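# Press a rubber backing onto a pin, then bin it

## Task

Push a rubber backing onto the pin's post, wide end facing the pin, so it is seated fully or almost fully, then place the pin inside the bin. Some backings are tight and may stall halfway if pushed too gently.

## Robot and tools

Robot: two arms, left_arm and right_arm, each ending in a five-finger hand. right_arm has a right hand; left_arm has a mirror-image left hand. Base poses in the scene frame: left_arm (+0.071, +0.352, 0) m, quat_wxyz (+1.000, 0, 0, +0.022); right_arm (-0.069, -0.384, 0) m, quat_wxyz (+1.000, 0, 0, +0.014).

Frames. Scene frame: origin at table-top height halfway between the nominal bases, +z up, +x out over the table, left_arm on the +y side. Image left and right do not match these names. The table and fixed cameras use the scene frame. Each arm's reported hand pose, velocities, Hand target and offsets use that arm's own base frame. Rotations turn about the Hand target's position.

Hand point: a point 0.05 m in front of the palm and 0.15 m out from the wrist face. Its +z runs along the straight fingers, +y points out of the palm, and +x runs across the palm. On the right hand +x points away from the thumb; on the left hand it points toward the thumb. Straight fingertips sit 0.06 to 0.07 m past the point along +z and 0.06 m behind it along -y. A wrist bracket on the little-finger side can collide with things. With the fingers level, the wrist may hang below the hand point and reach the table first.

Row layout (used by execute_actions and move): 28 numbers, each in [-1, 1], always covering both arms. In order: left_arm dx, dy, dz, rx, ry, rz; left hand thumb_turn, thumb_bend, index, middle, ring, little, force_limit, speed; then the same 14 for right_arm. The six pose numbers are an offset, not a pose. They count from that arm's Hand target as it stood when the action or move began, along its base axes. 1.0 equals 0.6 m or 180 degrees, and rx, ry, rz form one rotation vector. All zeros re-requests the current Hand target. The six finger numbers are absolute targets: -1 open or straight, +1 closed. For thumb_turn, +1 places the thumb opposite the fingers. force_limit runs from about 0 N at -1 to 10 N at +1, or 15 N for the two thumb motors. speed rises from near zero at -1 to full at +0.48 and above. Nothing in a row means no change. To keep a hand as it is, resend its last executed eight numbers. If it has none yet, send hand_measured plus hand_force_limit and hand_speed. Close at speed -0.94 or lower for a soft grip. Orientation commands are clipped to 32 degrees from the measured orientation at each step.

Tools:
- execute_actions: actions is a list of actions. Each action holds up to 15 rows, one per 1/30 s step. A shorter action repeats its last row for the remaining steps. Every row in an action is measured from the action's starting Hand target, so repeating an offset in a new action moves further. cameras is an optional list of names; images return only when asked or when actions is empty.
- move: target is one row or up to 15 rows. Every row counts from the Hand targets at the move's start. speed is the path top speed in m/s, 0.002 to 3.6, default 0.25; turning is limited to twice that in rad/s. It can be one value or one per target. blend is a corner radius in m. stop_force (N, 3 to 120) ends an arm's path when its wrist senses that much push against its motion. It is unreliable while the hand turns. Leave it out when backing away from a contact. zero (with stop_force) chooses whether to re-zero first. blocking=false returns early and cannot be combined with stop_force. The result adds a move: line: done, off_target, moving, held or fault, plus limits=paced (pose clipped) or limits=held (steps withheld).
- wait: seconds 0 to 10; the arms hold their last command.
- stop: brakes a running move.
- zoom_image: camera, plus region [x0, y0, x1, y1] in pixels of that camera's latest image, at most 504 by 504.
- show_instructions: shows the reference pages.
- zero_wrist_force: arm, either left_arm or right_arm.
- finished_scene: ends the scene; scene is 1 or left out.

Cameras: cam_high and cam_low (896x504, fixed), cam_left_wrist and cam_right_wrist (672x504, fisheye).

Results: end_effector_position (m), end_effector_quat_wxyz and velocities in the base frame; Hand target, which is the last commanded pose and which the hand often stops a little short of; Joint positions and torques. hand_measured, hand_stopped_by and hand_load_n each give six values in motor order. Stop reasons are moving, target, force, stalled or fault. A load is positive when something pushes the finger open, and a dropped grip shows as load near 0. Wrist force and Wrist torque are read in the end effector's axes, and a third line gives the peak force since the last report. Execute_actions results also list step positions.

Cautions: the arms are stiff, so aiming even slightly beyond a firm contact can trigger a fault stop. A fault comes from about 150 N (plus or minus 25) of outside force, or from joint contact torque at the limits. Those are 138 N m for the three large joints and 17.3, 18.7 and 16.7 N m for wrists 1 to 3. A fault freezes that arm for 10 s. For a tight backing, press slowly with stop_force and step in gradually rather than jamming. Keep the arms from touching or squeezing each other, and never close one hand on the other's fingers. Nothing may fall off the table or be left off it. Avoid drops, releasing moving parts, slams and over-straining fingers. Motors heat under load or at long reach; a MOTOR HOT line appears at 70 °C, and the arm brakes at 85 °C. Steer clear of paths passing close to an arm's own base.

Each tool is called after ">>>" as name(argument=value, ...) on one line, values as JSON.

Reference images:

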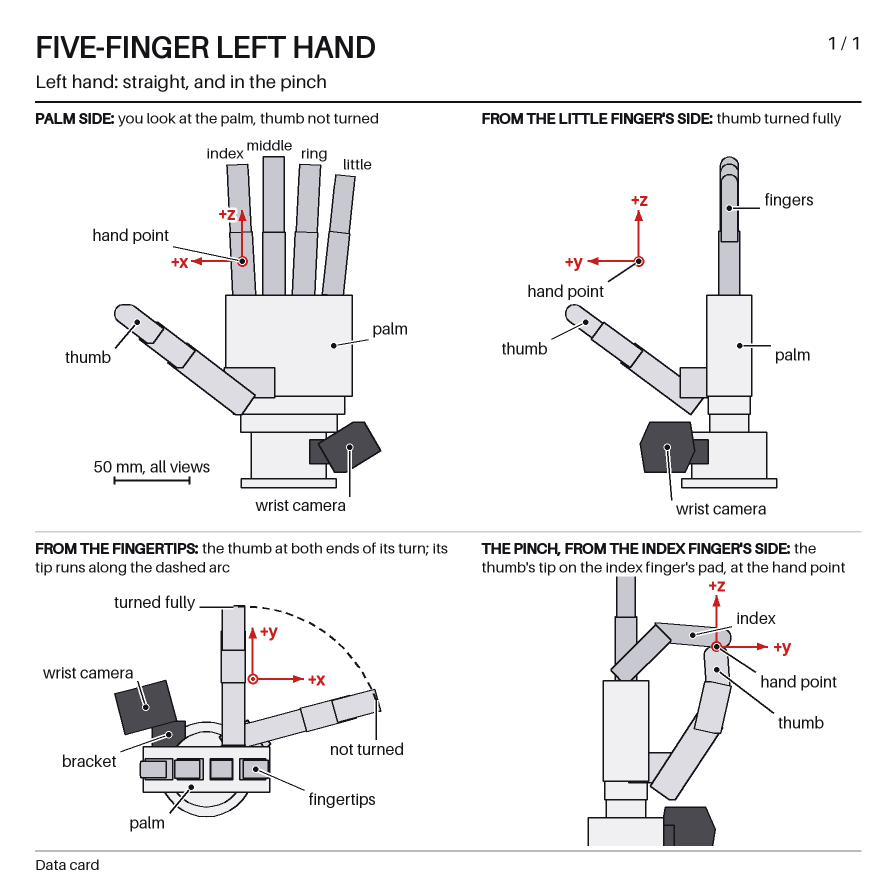

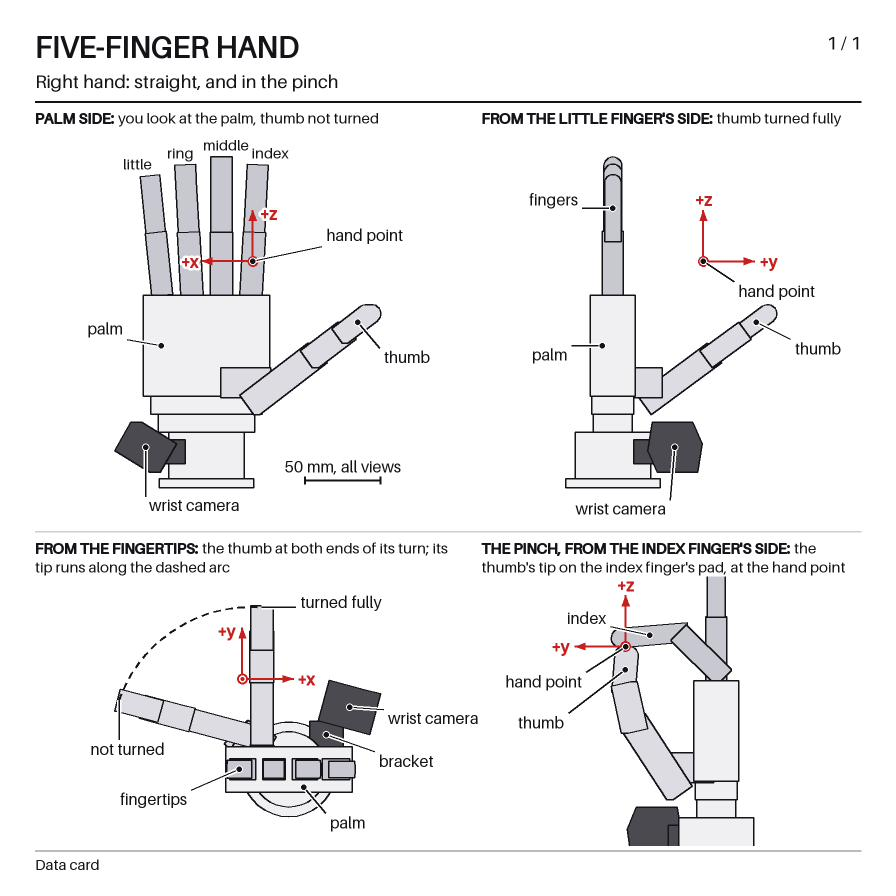

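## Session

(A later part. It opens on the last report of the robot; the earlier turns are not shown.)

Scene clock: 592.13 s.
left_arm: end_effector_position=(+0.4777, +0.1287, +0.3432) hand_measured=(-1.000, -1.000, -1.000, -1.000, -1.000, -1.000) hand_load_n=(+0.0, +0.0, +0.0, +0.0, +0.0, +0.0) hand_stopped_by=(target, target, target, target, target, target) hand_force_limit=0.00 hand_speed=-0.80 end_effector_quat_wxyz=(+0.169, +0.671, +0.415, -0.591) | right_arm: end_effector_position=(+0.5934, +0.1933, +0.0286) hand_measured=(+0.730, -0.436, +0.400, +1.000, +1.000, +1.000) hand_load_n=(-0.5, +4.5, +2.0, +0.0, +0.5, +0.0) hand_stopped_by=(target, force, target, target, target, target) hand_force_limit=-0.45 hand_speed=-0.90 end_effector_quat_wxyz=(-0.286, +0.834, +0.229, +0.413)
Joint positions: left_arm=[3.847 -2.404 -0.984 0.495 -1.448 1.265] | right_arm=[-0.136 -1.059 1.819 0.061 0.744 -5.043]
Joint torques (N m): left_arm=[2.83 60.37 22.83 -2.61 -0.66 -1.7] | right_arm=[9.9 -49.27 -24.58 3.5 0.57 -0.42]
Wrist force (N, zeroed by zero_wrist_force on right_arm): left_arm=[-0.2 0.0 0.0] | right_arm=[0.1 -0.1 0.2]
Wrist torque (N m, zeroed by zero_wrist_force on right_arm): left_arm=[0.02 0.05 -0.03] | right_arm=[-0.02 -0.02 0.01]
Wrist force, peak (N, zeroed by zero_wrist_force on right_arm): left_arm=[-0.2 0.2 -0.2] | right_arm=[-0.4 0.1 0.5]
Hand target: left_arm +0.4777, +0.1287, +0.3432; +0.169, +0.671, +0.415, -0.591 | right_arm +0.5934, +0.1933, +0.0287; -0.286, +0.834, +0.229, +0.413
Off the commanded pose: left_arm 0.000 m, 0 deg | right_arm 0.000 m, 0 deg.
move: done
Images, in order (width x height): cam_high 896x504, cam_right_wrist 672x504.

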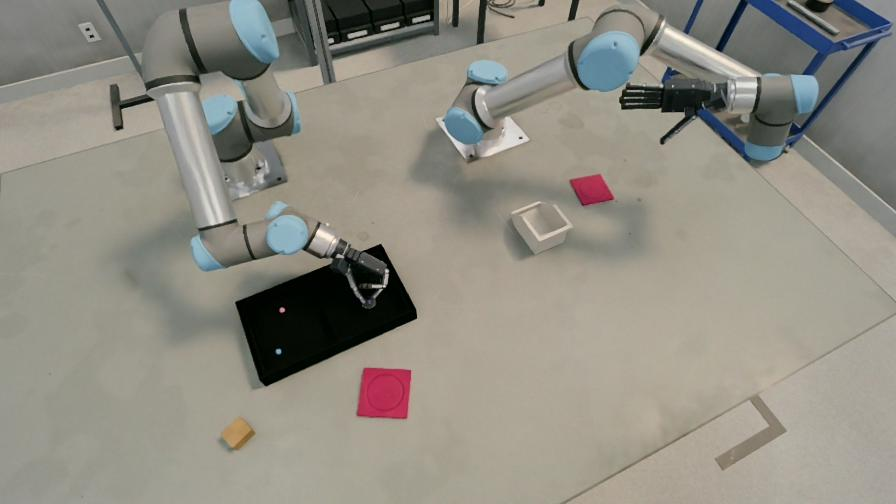

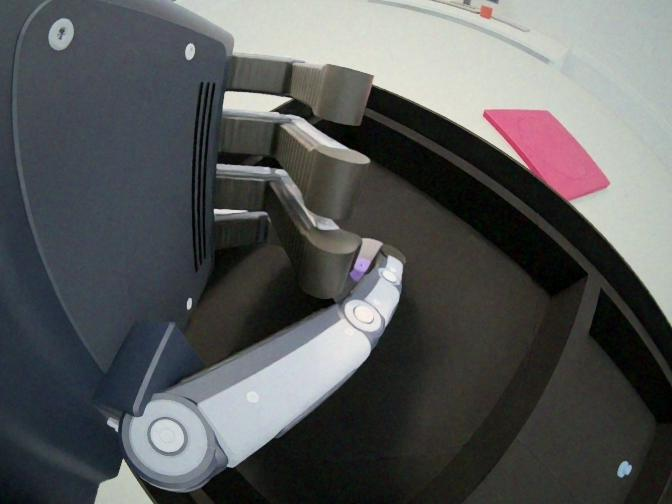

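>>> move(target=[[0,0,0,0,0,0,-1,-1,-1,-1,-1,-1,0,-0.8,0,0,0.18,0,0,0,0.73,-0.2,0.4,1,1,1,-0.45,-0.9],[0,0,0,0,0,0,-1,-1,-1,-1,-1,-1,0,-0.8,-0.009,0.8278,0.21,0,0,0.372,0.73,-0.2,0.4,1,1,1,-0.45,-0.9]], speed=[0.1,0.25], blend=0.02, cameras=["all"])

>>> zoom_image(camera="cam_right_wrist", region=[340, 220, 420, 280])

Scene clock: 618.33 s.
left_arm: end_effector_position=(+0.4777, +0.1287, +0.3432) hand_measured=(-1.000, -1.000, -1.000, -1.000, -1.000, -1.000) hand_load_n=(+0.0, +0.0, +0.0, +0.0, +0.0, +0.0) hand_stopped_by=(target, target, target, target, target, target) hand_force_limit=0.00 hand_speed=-0.80 end_effector_quat_wxyz=(+0.169, +0.671, +0.415, -0.591) | right_arm: end_effector_position=(+0.5869, +0.6893, +0.1544) hand_measured=(+0.730, -0.436, +0.400, +1.000, +1.000, +1.000) hand_load_n=(-0.5, +4.5, +1.5, +0.0, +0.0, +0.0) hand_stopped_by=(target, force, target, target, target, target) hand_force_limit=-0.45 hand_speed=-0.90 end_effector_quat_wxyz=(-0.453, +0.581, +0.588, +0.334)
Joint positions: left_arm=[3.847 -2.404 -0.984 0.495 -1.448 1.265] | right_arm=[0.504 -0.246 0.035 1.067 0.507 -5.358]
Joint torques (N m): left_arm=[3.65 61.2 23 -2.8 -0.65 -1.86] | right_arm=[-9.74 -47.98 -28.75 -0.73 -2.43 1.23]
Wrist force (N, zeroed by zero_wrist_force on right_arm): left_arm=[-0.1 0.0 -0.1] | right_arm=[-0.3 0.1 0.0]
Wrist torque (N m, zeroed by zero_wrist_force on right_arm): left_arm=[0.02 0.04 -0.02] | right_arm=[-0.01 0.03 -0.12]
Wrist force, peak (N, zeroed by zero_wrist_force on right_arm): left_arm=[-0.4 0.1 -0.1] | right_arm=[0.4 -0.6 1.2]
Hand target: left_arm +0.4777, +0.1287, +0.3432; +0.169, +0.671, +0.415, -0.591 | right_arm +0.5880, +0.6900, +0.1547; -0.466, +0.569, +0.651, +0.187
Off the commanded pose: left_arm 0.000 m, 0 deg | right_arm 0.001 m, 19 deg.
elbow stopped short (right arm): the move would have taken joint 3 (elbow) straighter than the controller allows.
move: off_target (right_arm)

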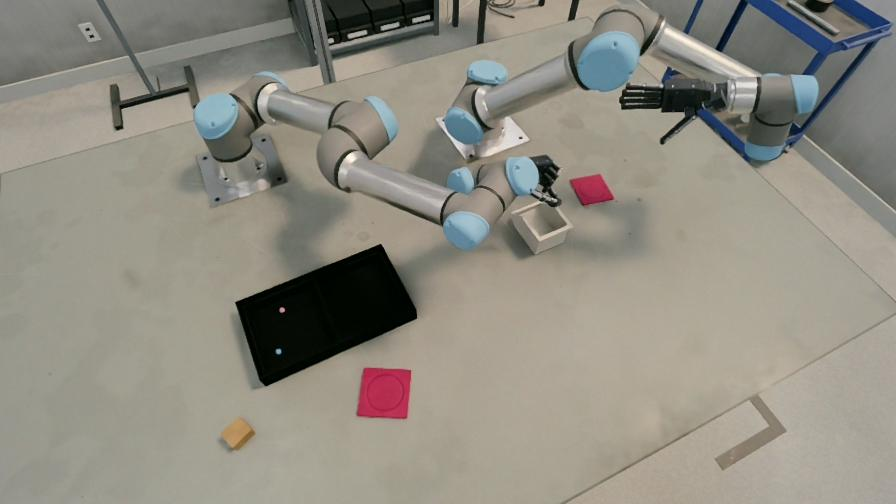

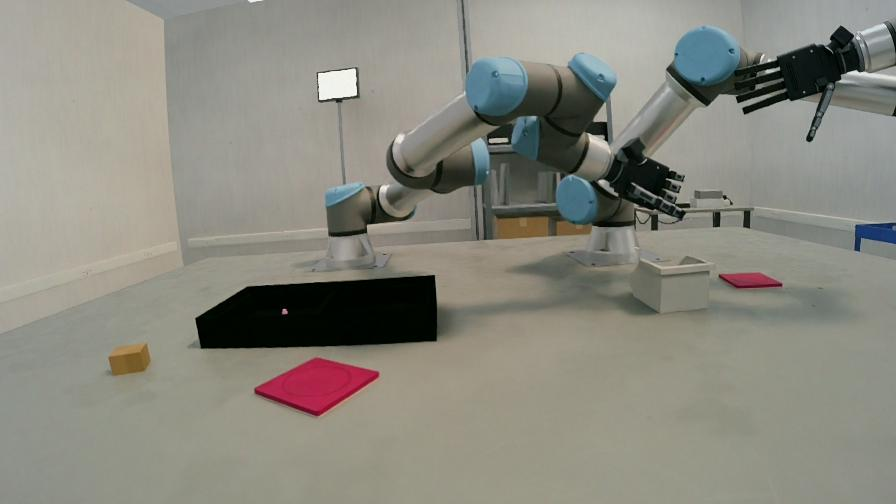

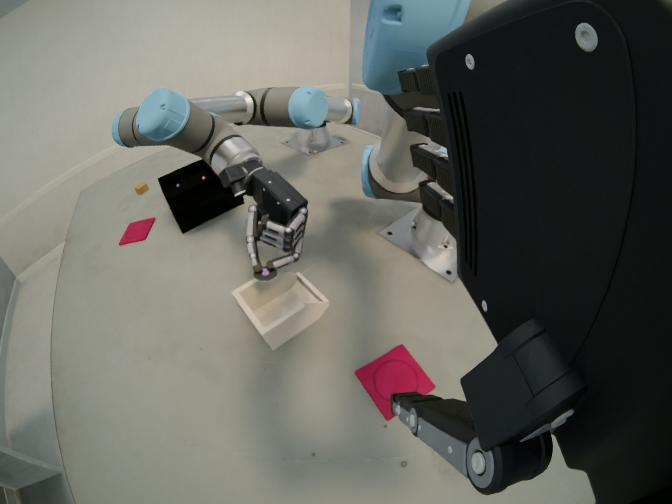

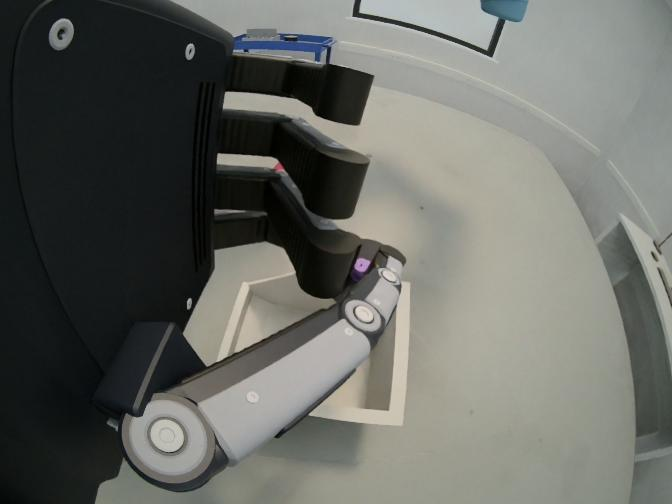

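Scaled by 6.300 from the camera's 672x504 image, which has a finer 960x720 frame.

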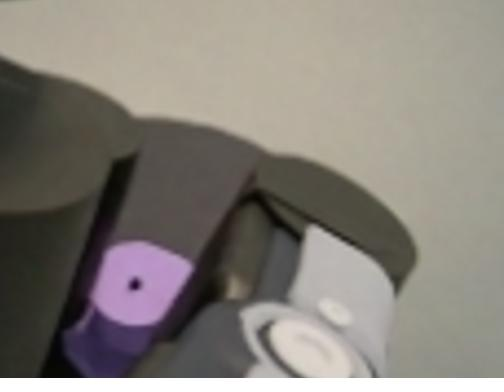

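>>> move(target=[[0,0,0,0,0,0,-1,-1,-1,-1,-1,-1,0,-0.8,-0.005,-0.008,-0.03,0,0,-0.372,0.73,-0.2,0.4,1,1,1,-0.45,-0.9]], speed=[0.2], cameras=["all"])

>>> zoom_image(camera="cam_right_wrist", region=[340, 220, 420, 280])

Scene clock: 624.97 s.
left_arm: end_effector_position=(+0.4777, +0.1287, +0.3432) hand_measured=(-1.000, -1.000, -1.000, -1.000, -1.000, -1.000) hand_load_n=(+0.5, +0.0, +0.0, +0.0, -0.5, +0.0) hand_stopped_by=(target, target, target, target, target, target) hand_force_limit=0.00 hand_speed=-0.80 end_effector_quat_wxyz=(+0.169, +0.671, +0.415, -0.591) | right_arm: end_effector_position=(+0.5850, +0.6852, +0.1367) hand_measured=(+0.730, -0.436, +0.400, +1.000, +1.000, +1.000) hand_load_n=(-0.5, +4.5, +1.5, +0.0, +0.0, +0.0) hand_stopped_by=(target, force, target, target, target, target) hand_force_limit=-0.45 hand_speed=-0.90 end_effector_quat_wxyz=(-0.286, +0.834, +0.229, +0.413)
Joint positions: left_arm=[3.847 -2.404 -0.984 0.495 -1.448 1.265] | right_arm=[0.738 -0.587 0.609 0.501 1.453 -4.443]
Joint torques (N m): left_arm=[3.11 60.69 22.18 -2.75 -0.6 -1.79] | right_arm=[11.17 -44.51 -30.06 2.05 1.52 1.7]
Wrist force (N, zeroed by zero_wrist_force on right_arm): left_arm=[0.0 0.0 -0.1] | right_arm=[-0.3 0.3 0.5]
Wrist torque (N m, zeroed by zero_wrist_force on right_arm): left_arm=[0.02 0.02 -0.02] | right_arm=[0.04 0.03 -0.12]
Wrist force, peak (N, zeroed by zero_wrist_force on right_arm): left_arm=[-0.3 0.3 0.1] | right_arm=[-1.3 -1.2 0.0]
Hand target: left_arm +0.4777, +0.1287, +0.3432; +0.169, +0.671, +0.415, -0.591 | right_arm +0.5850, +0.6852, +0.1367; -0.286, +0.834, +0.229, +0.413
Off the commanded pose: left_arm 0.000 m, 0 deg | right_arm 0.000 m, 0 deg.
move: done

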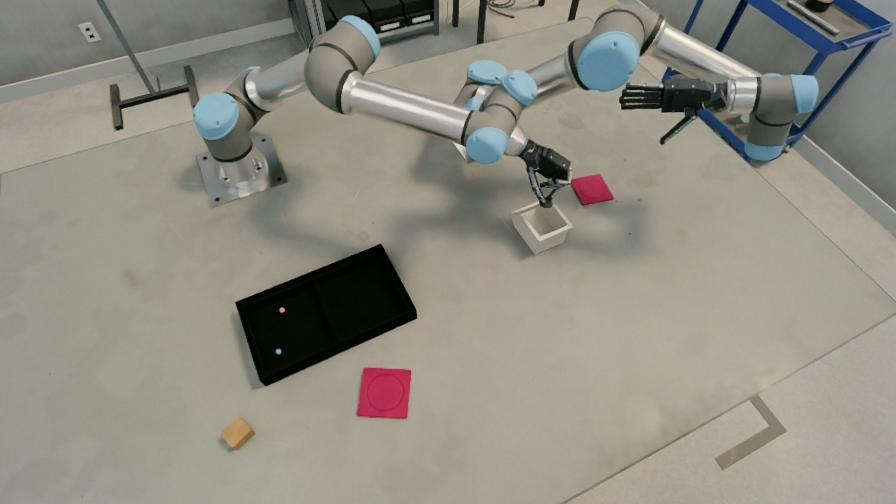

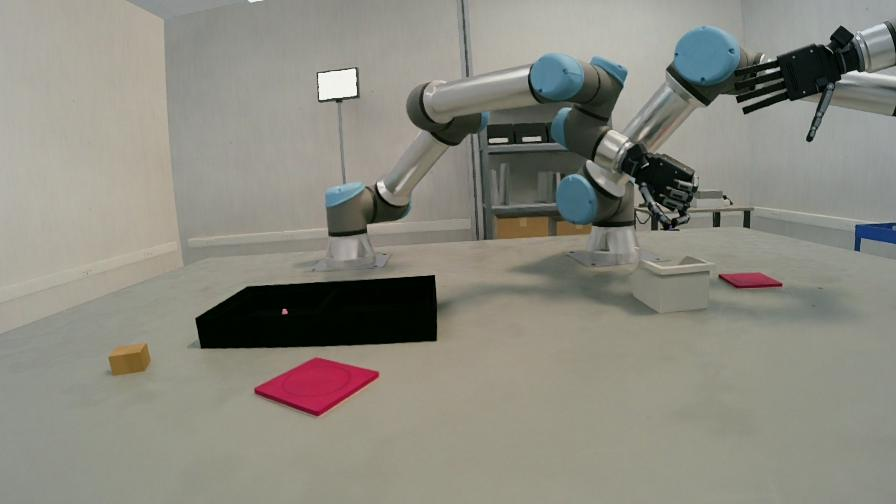

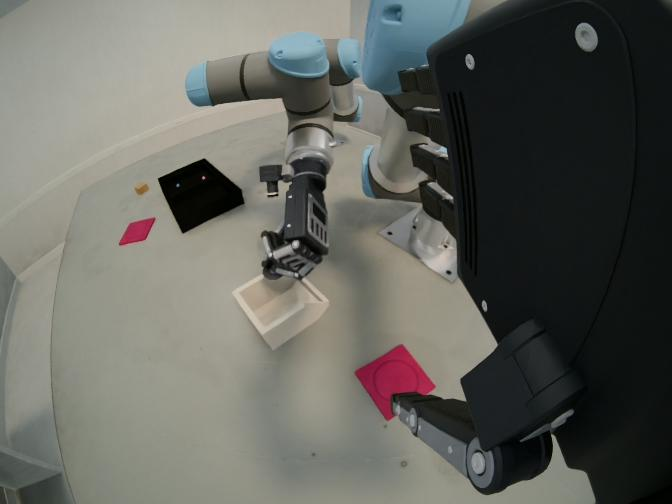

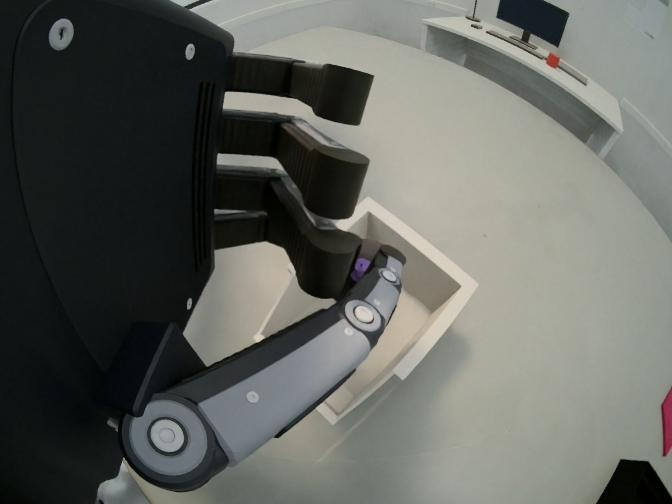

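Scaled by 6.300 from the camera's 672x504 image, which has a finer 960x720 frame.

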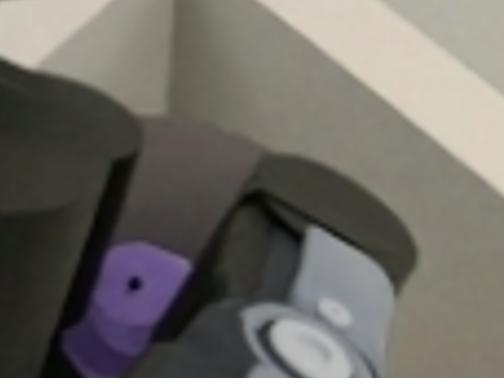

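>>> zoom_image(camera="cam_high", region=[500, 130, 600, 265])

>>> zoom_image(camera="cam_left_wrist", region=[220, 220, 340, 360])

Scaled by 3.733.

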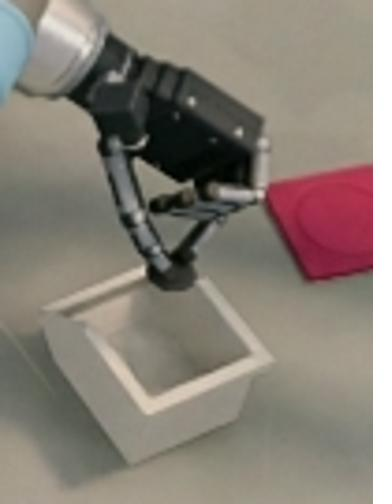

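Scaled by 3.600 from the camera's 672x504 image, which has a finer 960x720 frame.

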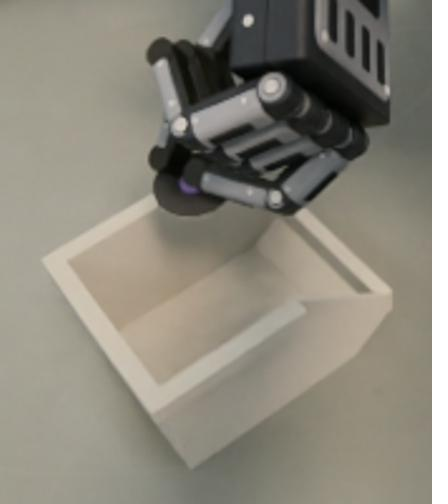

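>>> move(target=[[0,0,0,0,0,0,-1,-1,-1,-1,-1,-1,0,-0.8,0.003,-0.0185,-0.06,0,0,0,0.73,-0.2,0.4,1,1,1,-0.45,-0.9],[0,0,0,0,0,0,-1,-1,-1,-1,-1,-1,0,-0.8,0.003,-0.0185,-0.105,0,0,0,0.73,-0.2,0.4,1,1,1,-0.45,-0.9]], speed=[0.08,0.03], stop_force=4, cameras=["cam_high","cam_low","cam_left_wrist","cam_right_wrist"])

>>> zoom_image(camera="cam_left_wrist", region=[220, 220, 340, 360])

>>> zoom_image(camera="cam_low", region=[600, 180, 730, 320])

Scene clock: 634.57 s.
left_arm: end_effector_position=(+0.4777, +0.1287, +0.3432) hand_measured=(-1.000, -1.000, -1.000, -1.000, -1.000, -1.000) hand_load_n=(+0.0, +0.0, +0.0, +0.0, +0.0, +0.0) hand_stopped_by=(target, target, target, target, target, target) hand_force_limit=0.00 hand_speed=-0.80 end_effector_quat_wxyz=(+0.169, +0.671, +0.415, -0.591) | right_arm: end_effector_position=(+0.5868, +0.6741, +0.0737) hand_measured=(+0.730, -0.436, +0.400, +1.000, +1.000, +1.000) hand_load_n=(+0.0, +4.5, +1.5, +0.0, +0.0, +0.0) hand_stopped_by=(target, force, target, target, target, target) hand_force_limit=-0.45 hand_speed=-0.90 end_effector_quat_wxyz=(-0.286, +0.834, +0.229, +0.413)
Joint positions: left_arm=[3.847 -2.404 -0.984 0.495 -1.448 1.265] | right_arm=[0.724 -0.592 0.779 0.336 1.441 -4.45]
Joint torques (N m): left_arm=[3.7 60.78 21.55 -2.94 -0.63 -1.75] | right_arm=[-8.86 -43.38 -6.61 -1.86 -0.82 -0.93]
Wrist force (N, zeroed by zero_wrist_force on right_arm): left_arm=[-0.1 0.1 -0.1] | right_arm=[-0.4 0.5 0.3]
Wrist torque (N m, zeroed by zero_wrist_force on right_arm): left_arm=[0.03 0.03 -0.02] | right_arm=[0.08 0.04 -0.13]
Wrist force, peak (N, zeroed by zero_wrist_force on right_arm): left_arm=[-0.3 0.3 0.0] | right_arm=[-1.3 0.3 -0.4]
Hand target: left_arm +0.4777, +0.1287, +0.3432; +0.169, +0.671, +0.415, -0.591 | right_arm +0.5868, +0.6741, +0.0737; -0.286, +0.834, +0.229, +0.413
Off the commanded pose: left_arm 0.000 m, 0 deg | right_arm 0.000 m, 0 deg.
move: done

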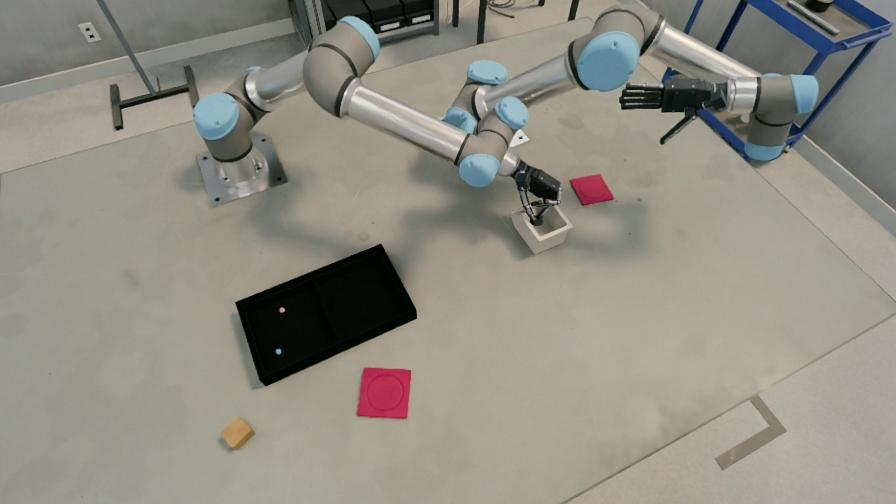

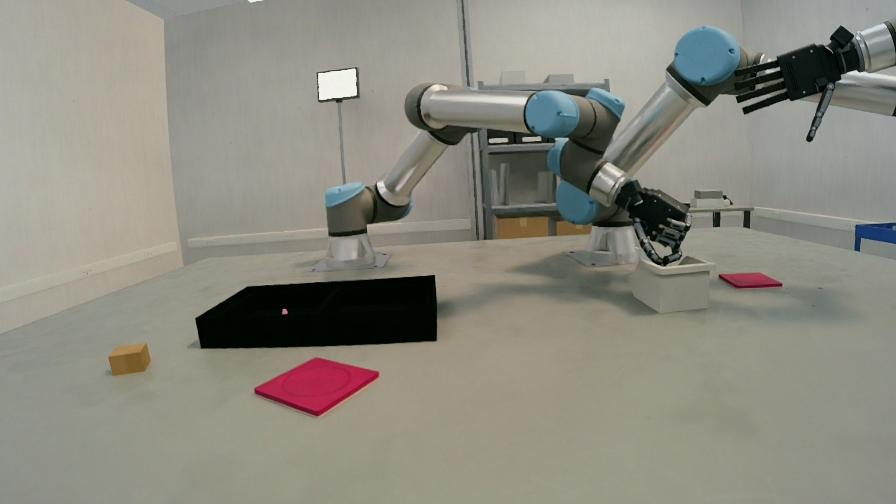

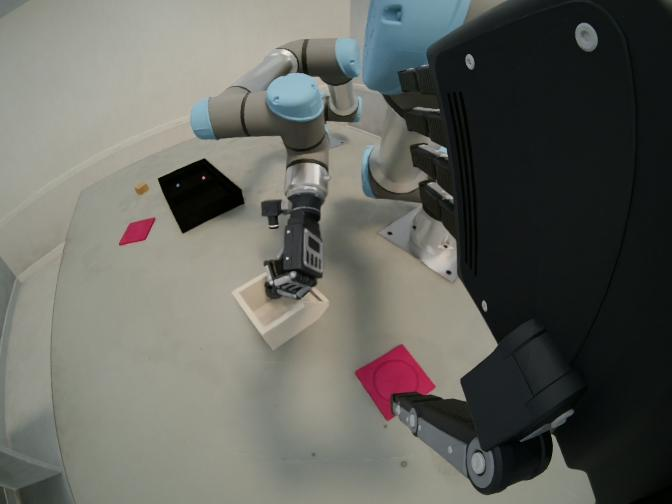

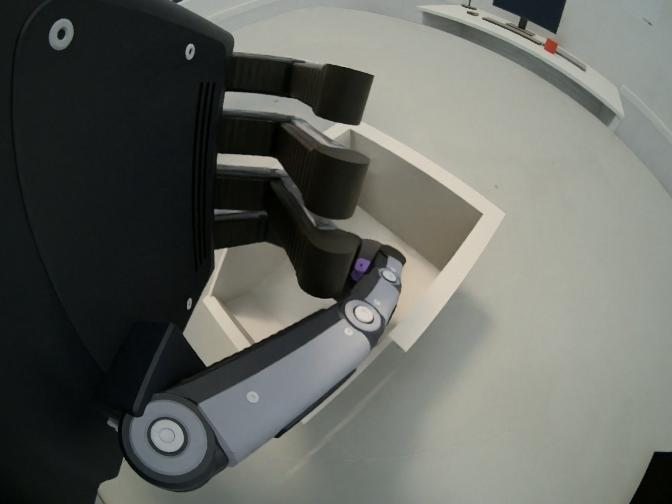

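Scaled by 3.600 from the camera's 672x504 image, which has a finer 960x720 frame.

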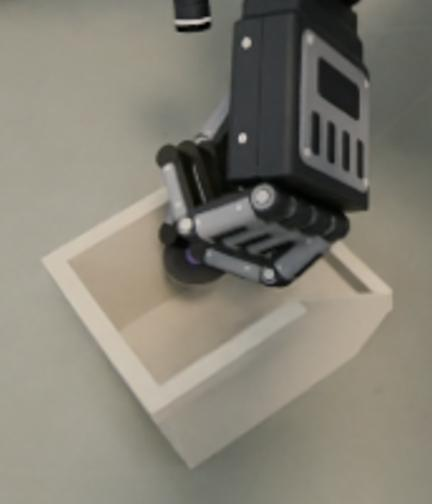

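Scaled by 3.600.

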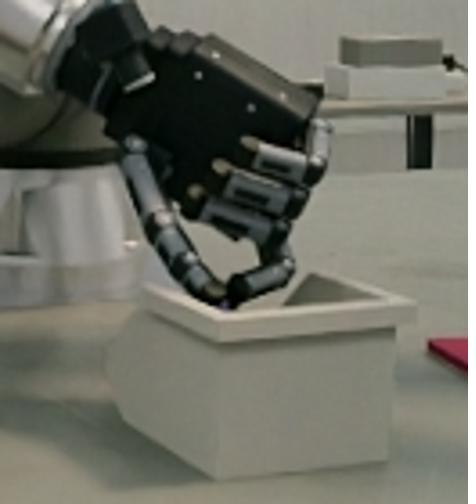

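>>> move(target=[[0,0,0,0,0,0,-1,-1,-1,-1,-1,-1,0,-0.8,0,0.003,-0.0195,0,0,0,0.73,-0.2,0.4,1,1,1,-0.45,-0.9]], speed=[0.015], stop_force=3, cameras=["cam_high","cam_low","cam_left_wrist","cam_right_wrist"])

>>> zoom_image(camera="cam_left_wrist", region=[220, 220, 340, 360])

>>> zoom_image(camera="cam_low", region=[600, 180, 730, 320])

>>> zoom_image(camera="cam_high", region=[500, 170, 590, 260])

Scene clock: 637.97 s.
left_arm: end_effector_position=(+0.4777, +0.1287, +0.3432) hand_measured=(-1.000, -1.000, -1.000, -1.000, -1.000, -1.000) hand_load_n=(+0.0, +0.0, +0.0, +0.0, +0.0, +0.0) hand_stopped_by=(target, target, target, target, target, target) hand_force_limit=0.00 hand_speed=-0.80 end_effector_quat_wxyz=(+0.169, +0.671, +0.415, -0.591) | right_arm: end_effector_position=(+0.5868, +0.6759, +0.0620) hand_measured=(+0.730, -0.436, +0.400, +1.000, +1.000, +1.000) hand_load_n=(-0.5, +4.5, +1.5, +0.0, +0.0, +0.0) hand_stopped_by=(target, force, target, target, target, target) hand_force_limit=-0.45 hand_speed=-0.90 end_effector_quat_wxyz=(-0.286, +0.834, +0.229, +0.413)
Joint positions: left_arm=[3.847 -2.404 -0.984 0.495 -1.448 1.265] | right_arm=[0.726 -0.579 0.786 0.317 1.443 -4.449]
Joint torques (N m): left_arm=[4.55 60.76 21.36 -2.92 -0.9 -1.82] | right_arm=[11.32 -44.72 -7.44 -1.56 1.14 1.18]
Wrist force (N, zeroed by zero_wrist_force on right_arm): left_arm=[-0.1 0.2 -0.1] | right_arm=[-0.3 0.6 0.3]
Wrist torque (N m, zeroed by zero_wrist_force on right_arm): left_arm=[0.04 0.04 -0.03] | right_arm=[0.10 0.05 -0.12]
Wrist force, peak (N, zeroed by zero_wrist_force on right_arm): left_arm=[-0.2 0.4 -0.2] | right_arm=[-0.8 0.5 0.7]
Hand target: left_arm +0.4777, +0.1287, +0.3432; +0.169, +0.671, +0.415, -0.591 | right_arm +0.5868, +0.6759, +0.0620; -0.286, +0.834, +0.229, +0.413
Off the commanded pose: left_arm 0.000 m, 0 deg | right_arm 0.000 m, 0 deg.
move: done

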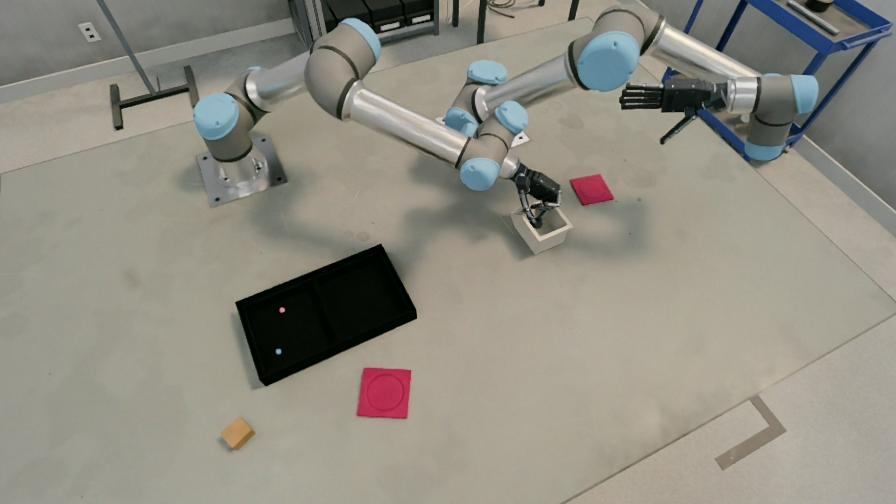

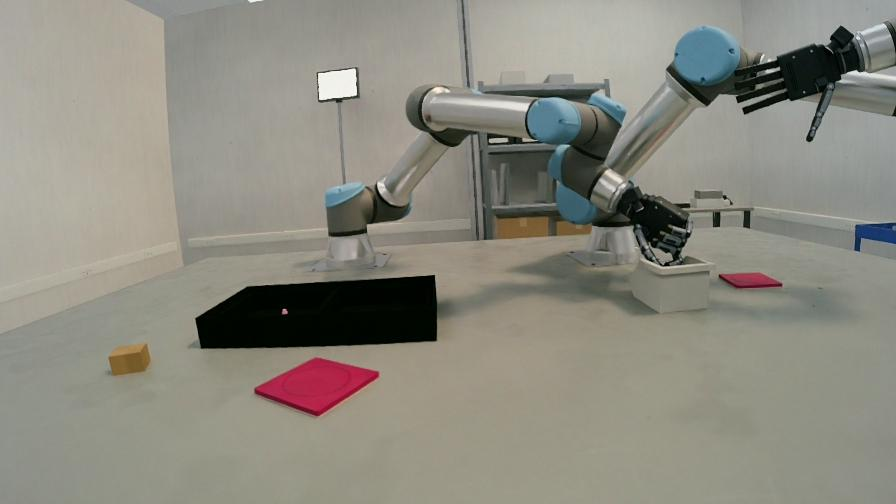

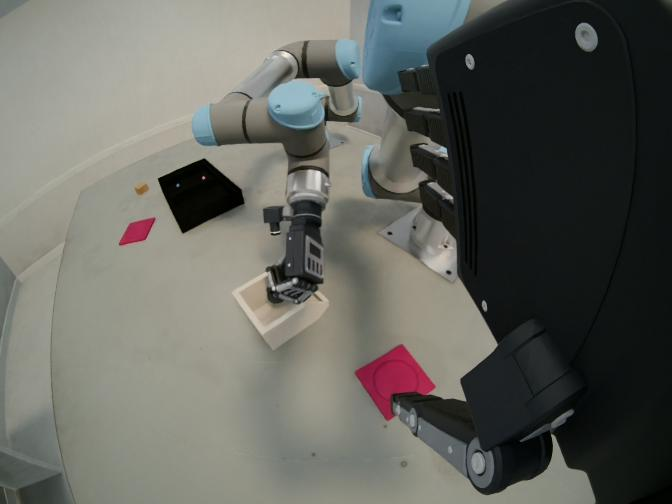

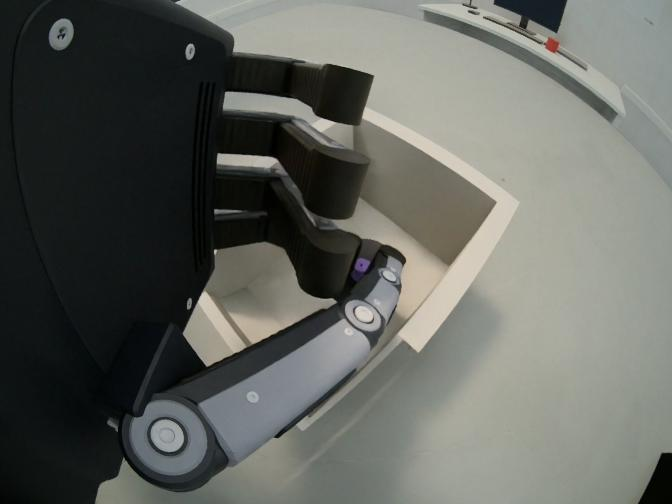

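Scaled by 3.600 from the camera's 672x504 image, which has a finer 960x720 frame.

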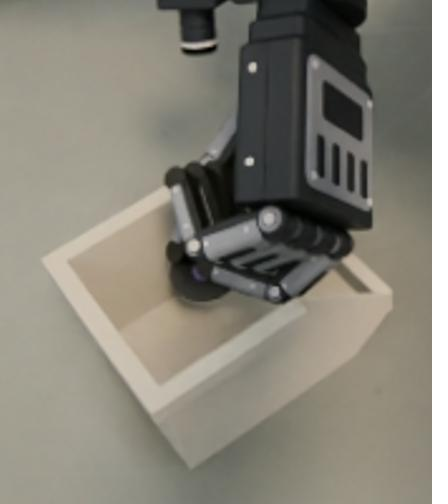

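Scaled by 3.600.

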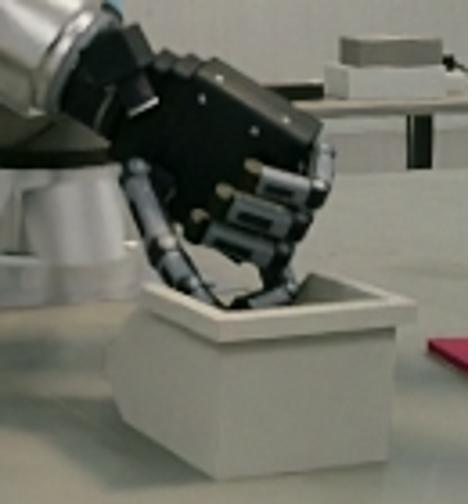

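Scaled by 5.600.

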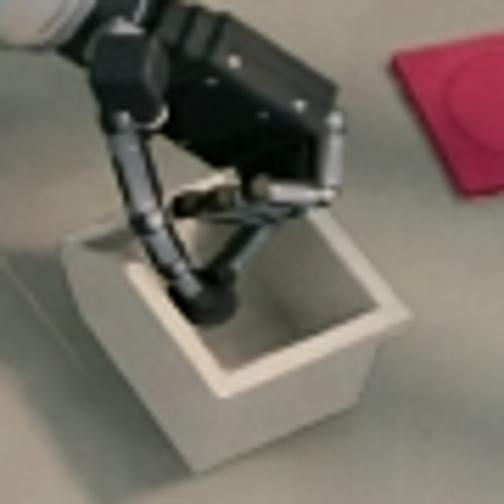

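>>> move(target=[[0,0,0,0,0,0,-1,-1,-1,-1,-1,-1,0,-0.8,0.003,0.012,0,0,0,0,0.73,-0.2,0.4,1,1,1,-0.45,-0.9],[0,0,0,0,0,0,-1,-1,-1,-1,-1,-1,0,-0.8,0.003,0.012,-0.02,0,0,0,0.73,-0.2,0.4,1,1,1,-0.45,-0.9]], speed=[0.03,0.015], stop_force=3, cameras=["cam_high","cam_low","cam_left_wrist","cam_right_wrist"])

>>> zoom_image(camera="cam_left_wrist", region=[220, 220, 340, 360])

>>> zoom_image(camera="cam_low", region=[600, 180, 730, 320])

>>> zoom_image(camera="cam_high", region=[500, 170, 590, 260])

Scene clock: 641.97 s.
left_arm: end_effector_position=(+0.4777, +0.1287, +0.3432) hand_measured=(-1.000, -1.000, -1.000, -1.000, -1.000, -1.000) hand_load_n=(+0.0, +0.0, +0.0, +0.0, +0.0, +0.0) hand_stopped_by=(target, target, target, target, target, target) hand_force_limit=0.00 hand_speed=-0.80 end_effector_quat_wxyz=(+0.169, +0.671, +0.415, -0.591) | right_arm: end_effector_position=(+0.5886, +0.6831, +0.0500) hand_measured=(+0.730, -0.436, +0.400, +1.000, +1.000, +1.000) hand_load_n=(-0.5, +4.5, +1.5, +0.0, +0.0, +0.0) hand_stopped_by=(target, force, target, target, target, target) hand_force_limit=-0.45 hand_speed=-0.90 end_effector_quat_wxyz=(-0.286, +0.834, +0.229, +0.413)
Joint positions: left_arm=[3.847 -2.404 -0.984 0.495 -1.448 1.265] | right_arm=[0.732 -0.548 0.756 0.315 1.448 -4.446]
Joint torques (N m): left_arm=[3.79 60.77 22.08 -3.01 -0.75 -1.75] | right_arm=[11 -44.89 -7.11 -1.96 0.71 1.1]
Wrist force (N, zeroed by zero_wrist_force on right_arm): left_arm=[-0.2 0.1 0.1] | right_arm=[-0.8 0.2 0.3]
Wrist torque (N m, zeroed by zero_wrist_force on right_arm): left_arm=[0.03 0.05 -0.03] | right_arm=[0.04 0.10 -0.16]
Wrist force, peak (N, zeroed by zero_wrist_force on right_arm): left_arm=[-0.3 0.1 -0.1] | right_arm=[-0.8 0.4 0.5]
Hand target: left_arm +0.4777, +0.1287, +0.3432; +0.169, +0.671, +0.415, -0.591 | right_arm +0.5886, +0.6831, +0.0500; -0.286, +0.834, +0.229, +0.413
Off the commanded pose: left_arm 0.000 m, 0 deg | right_arm 0.000 m, 0 deg.
move: done

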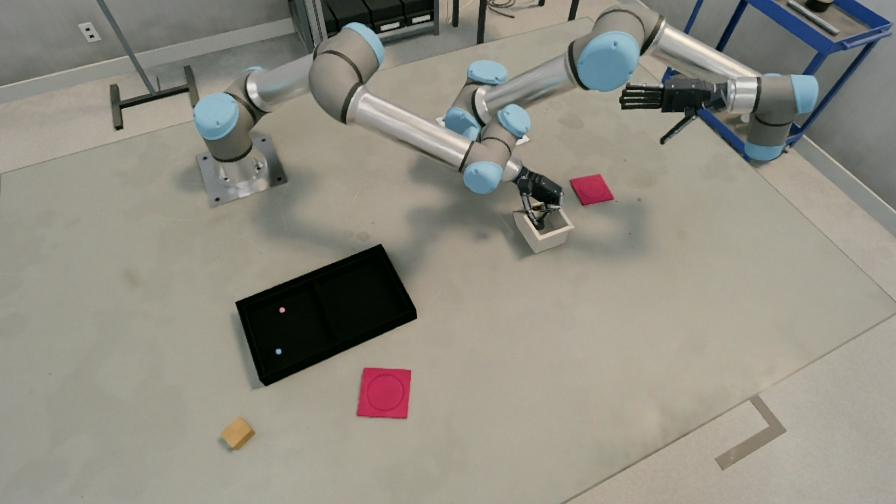

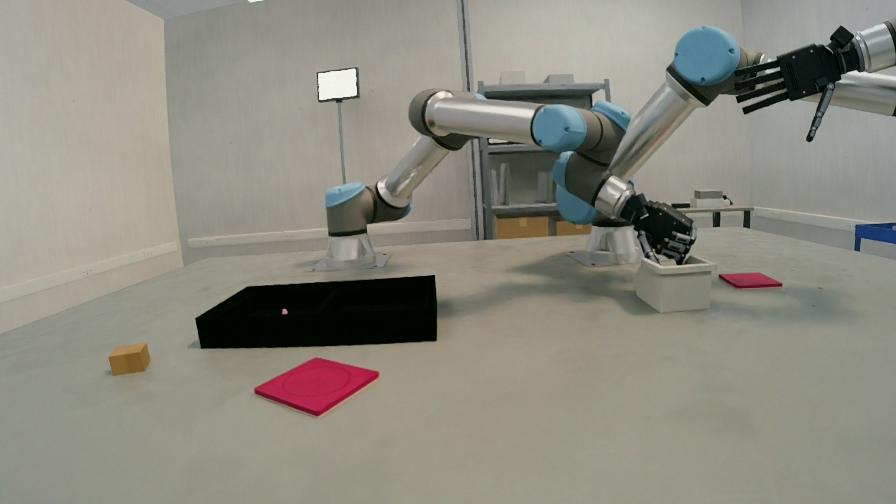

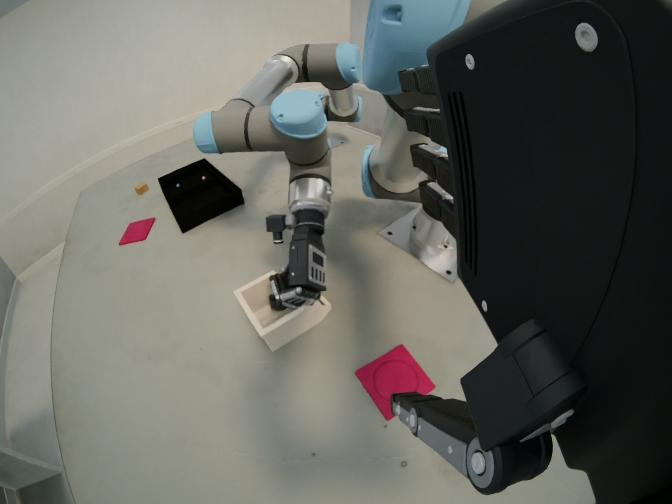

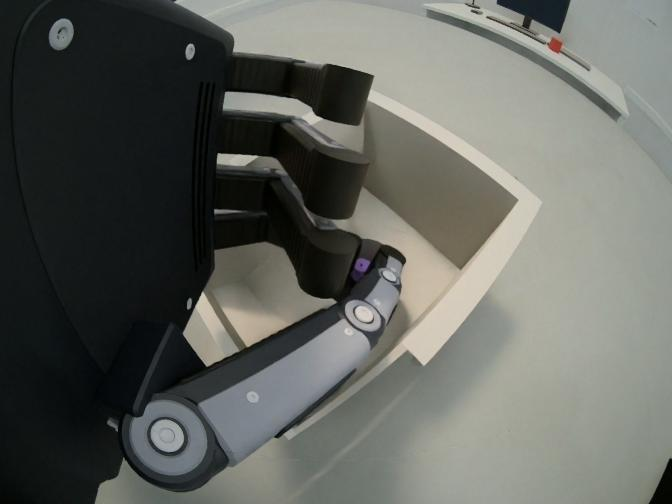

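Scaled by 3.600 from the camera's 672x504 image, which has a finer 960x720 frame.

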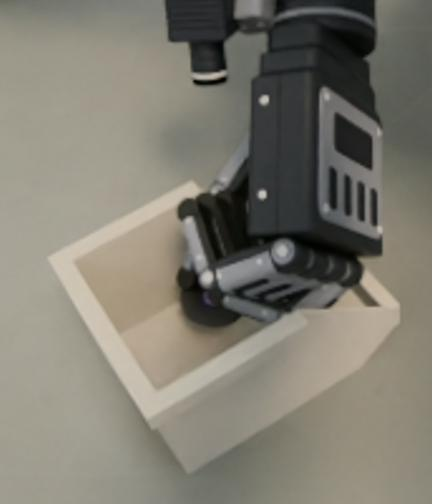

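Scaled by 3.600.

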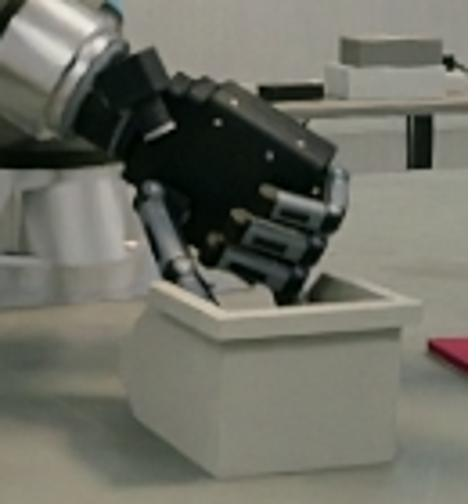

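Scaled by 5.600.

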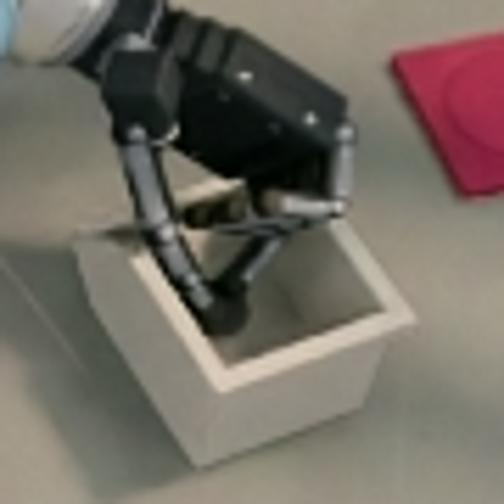

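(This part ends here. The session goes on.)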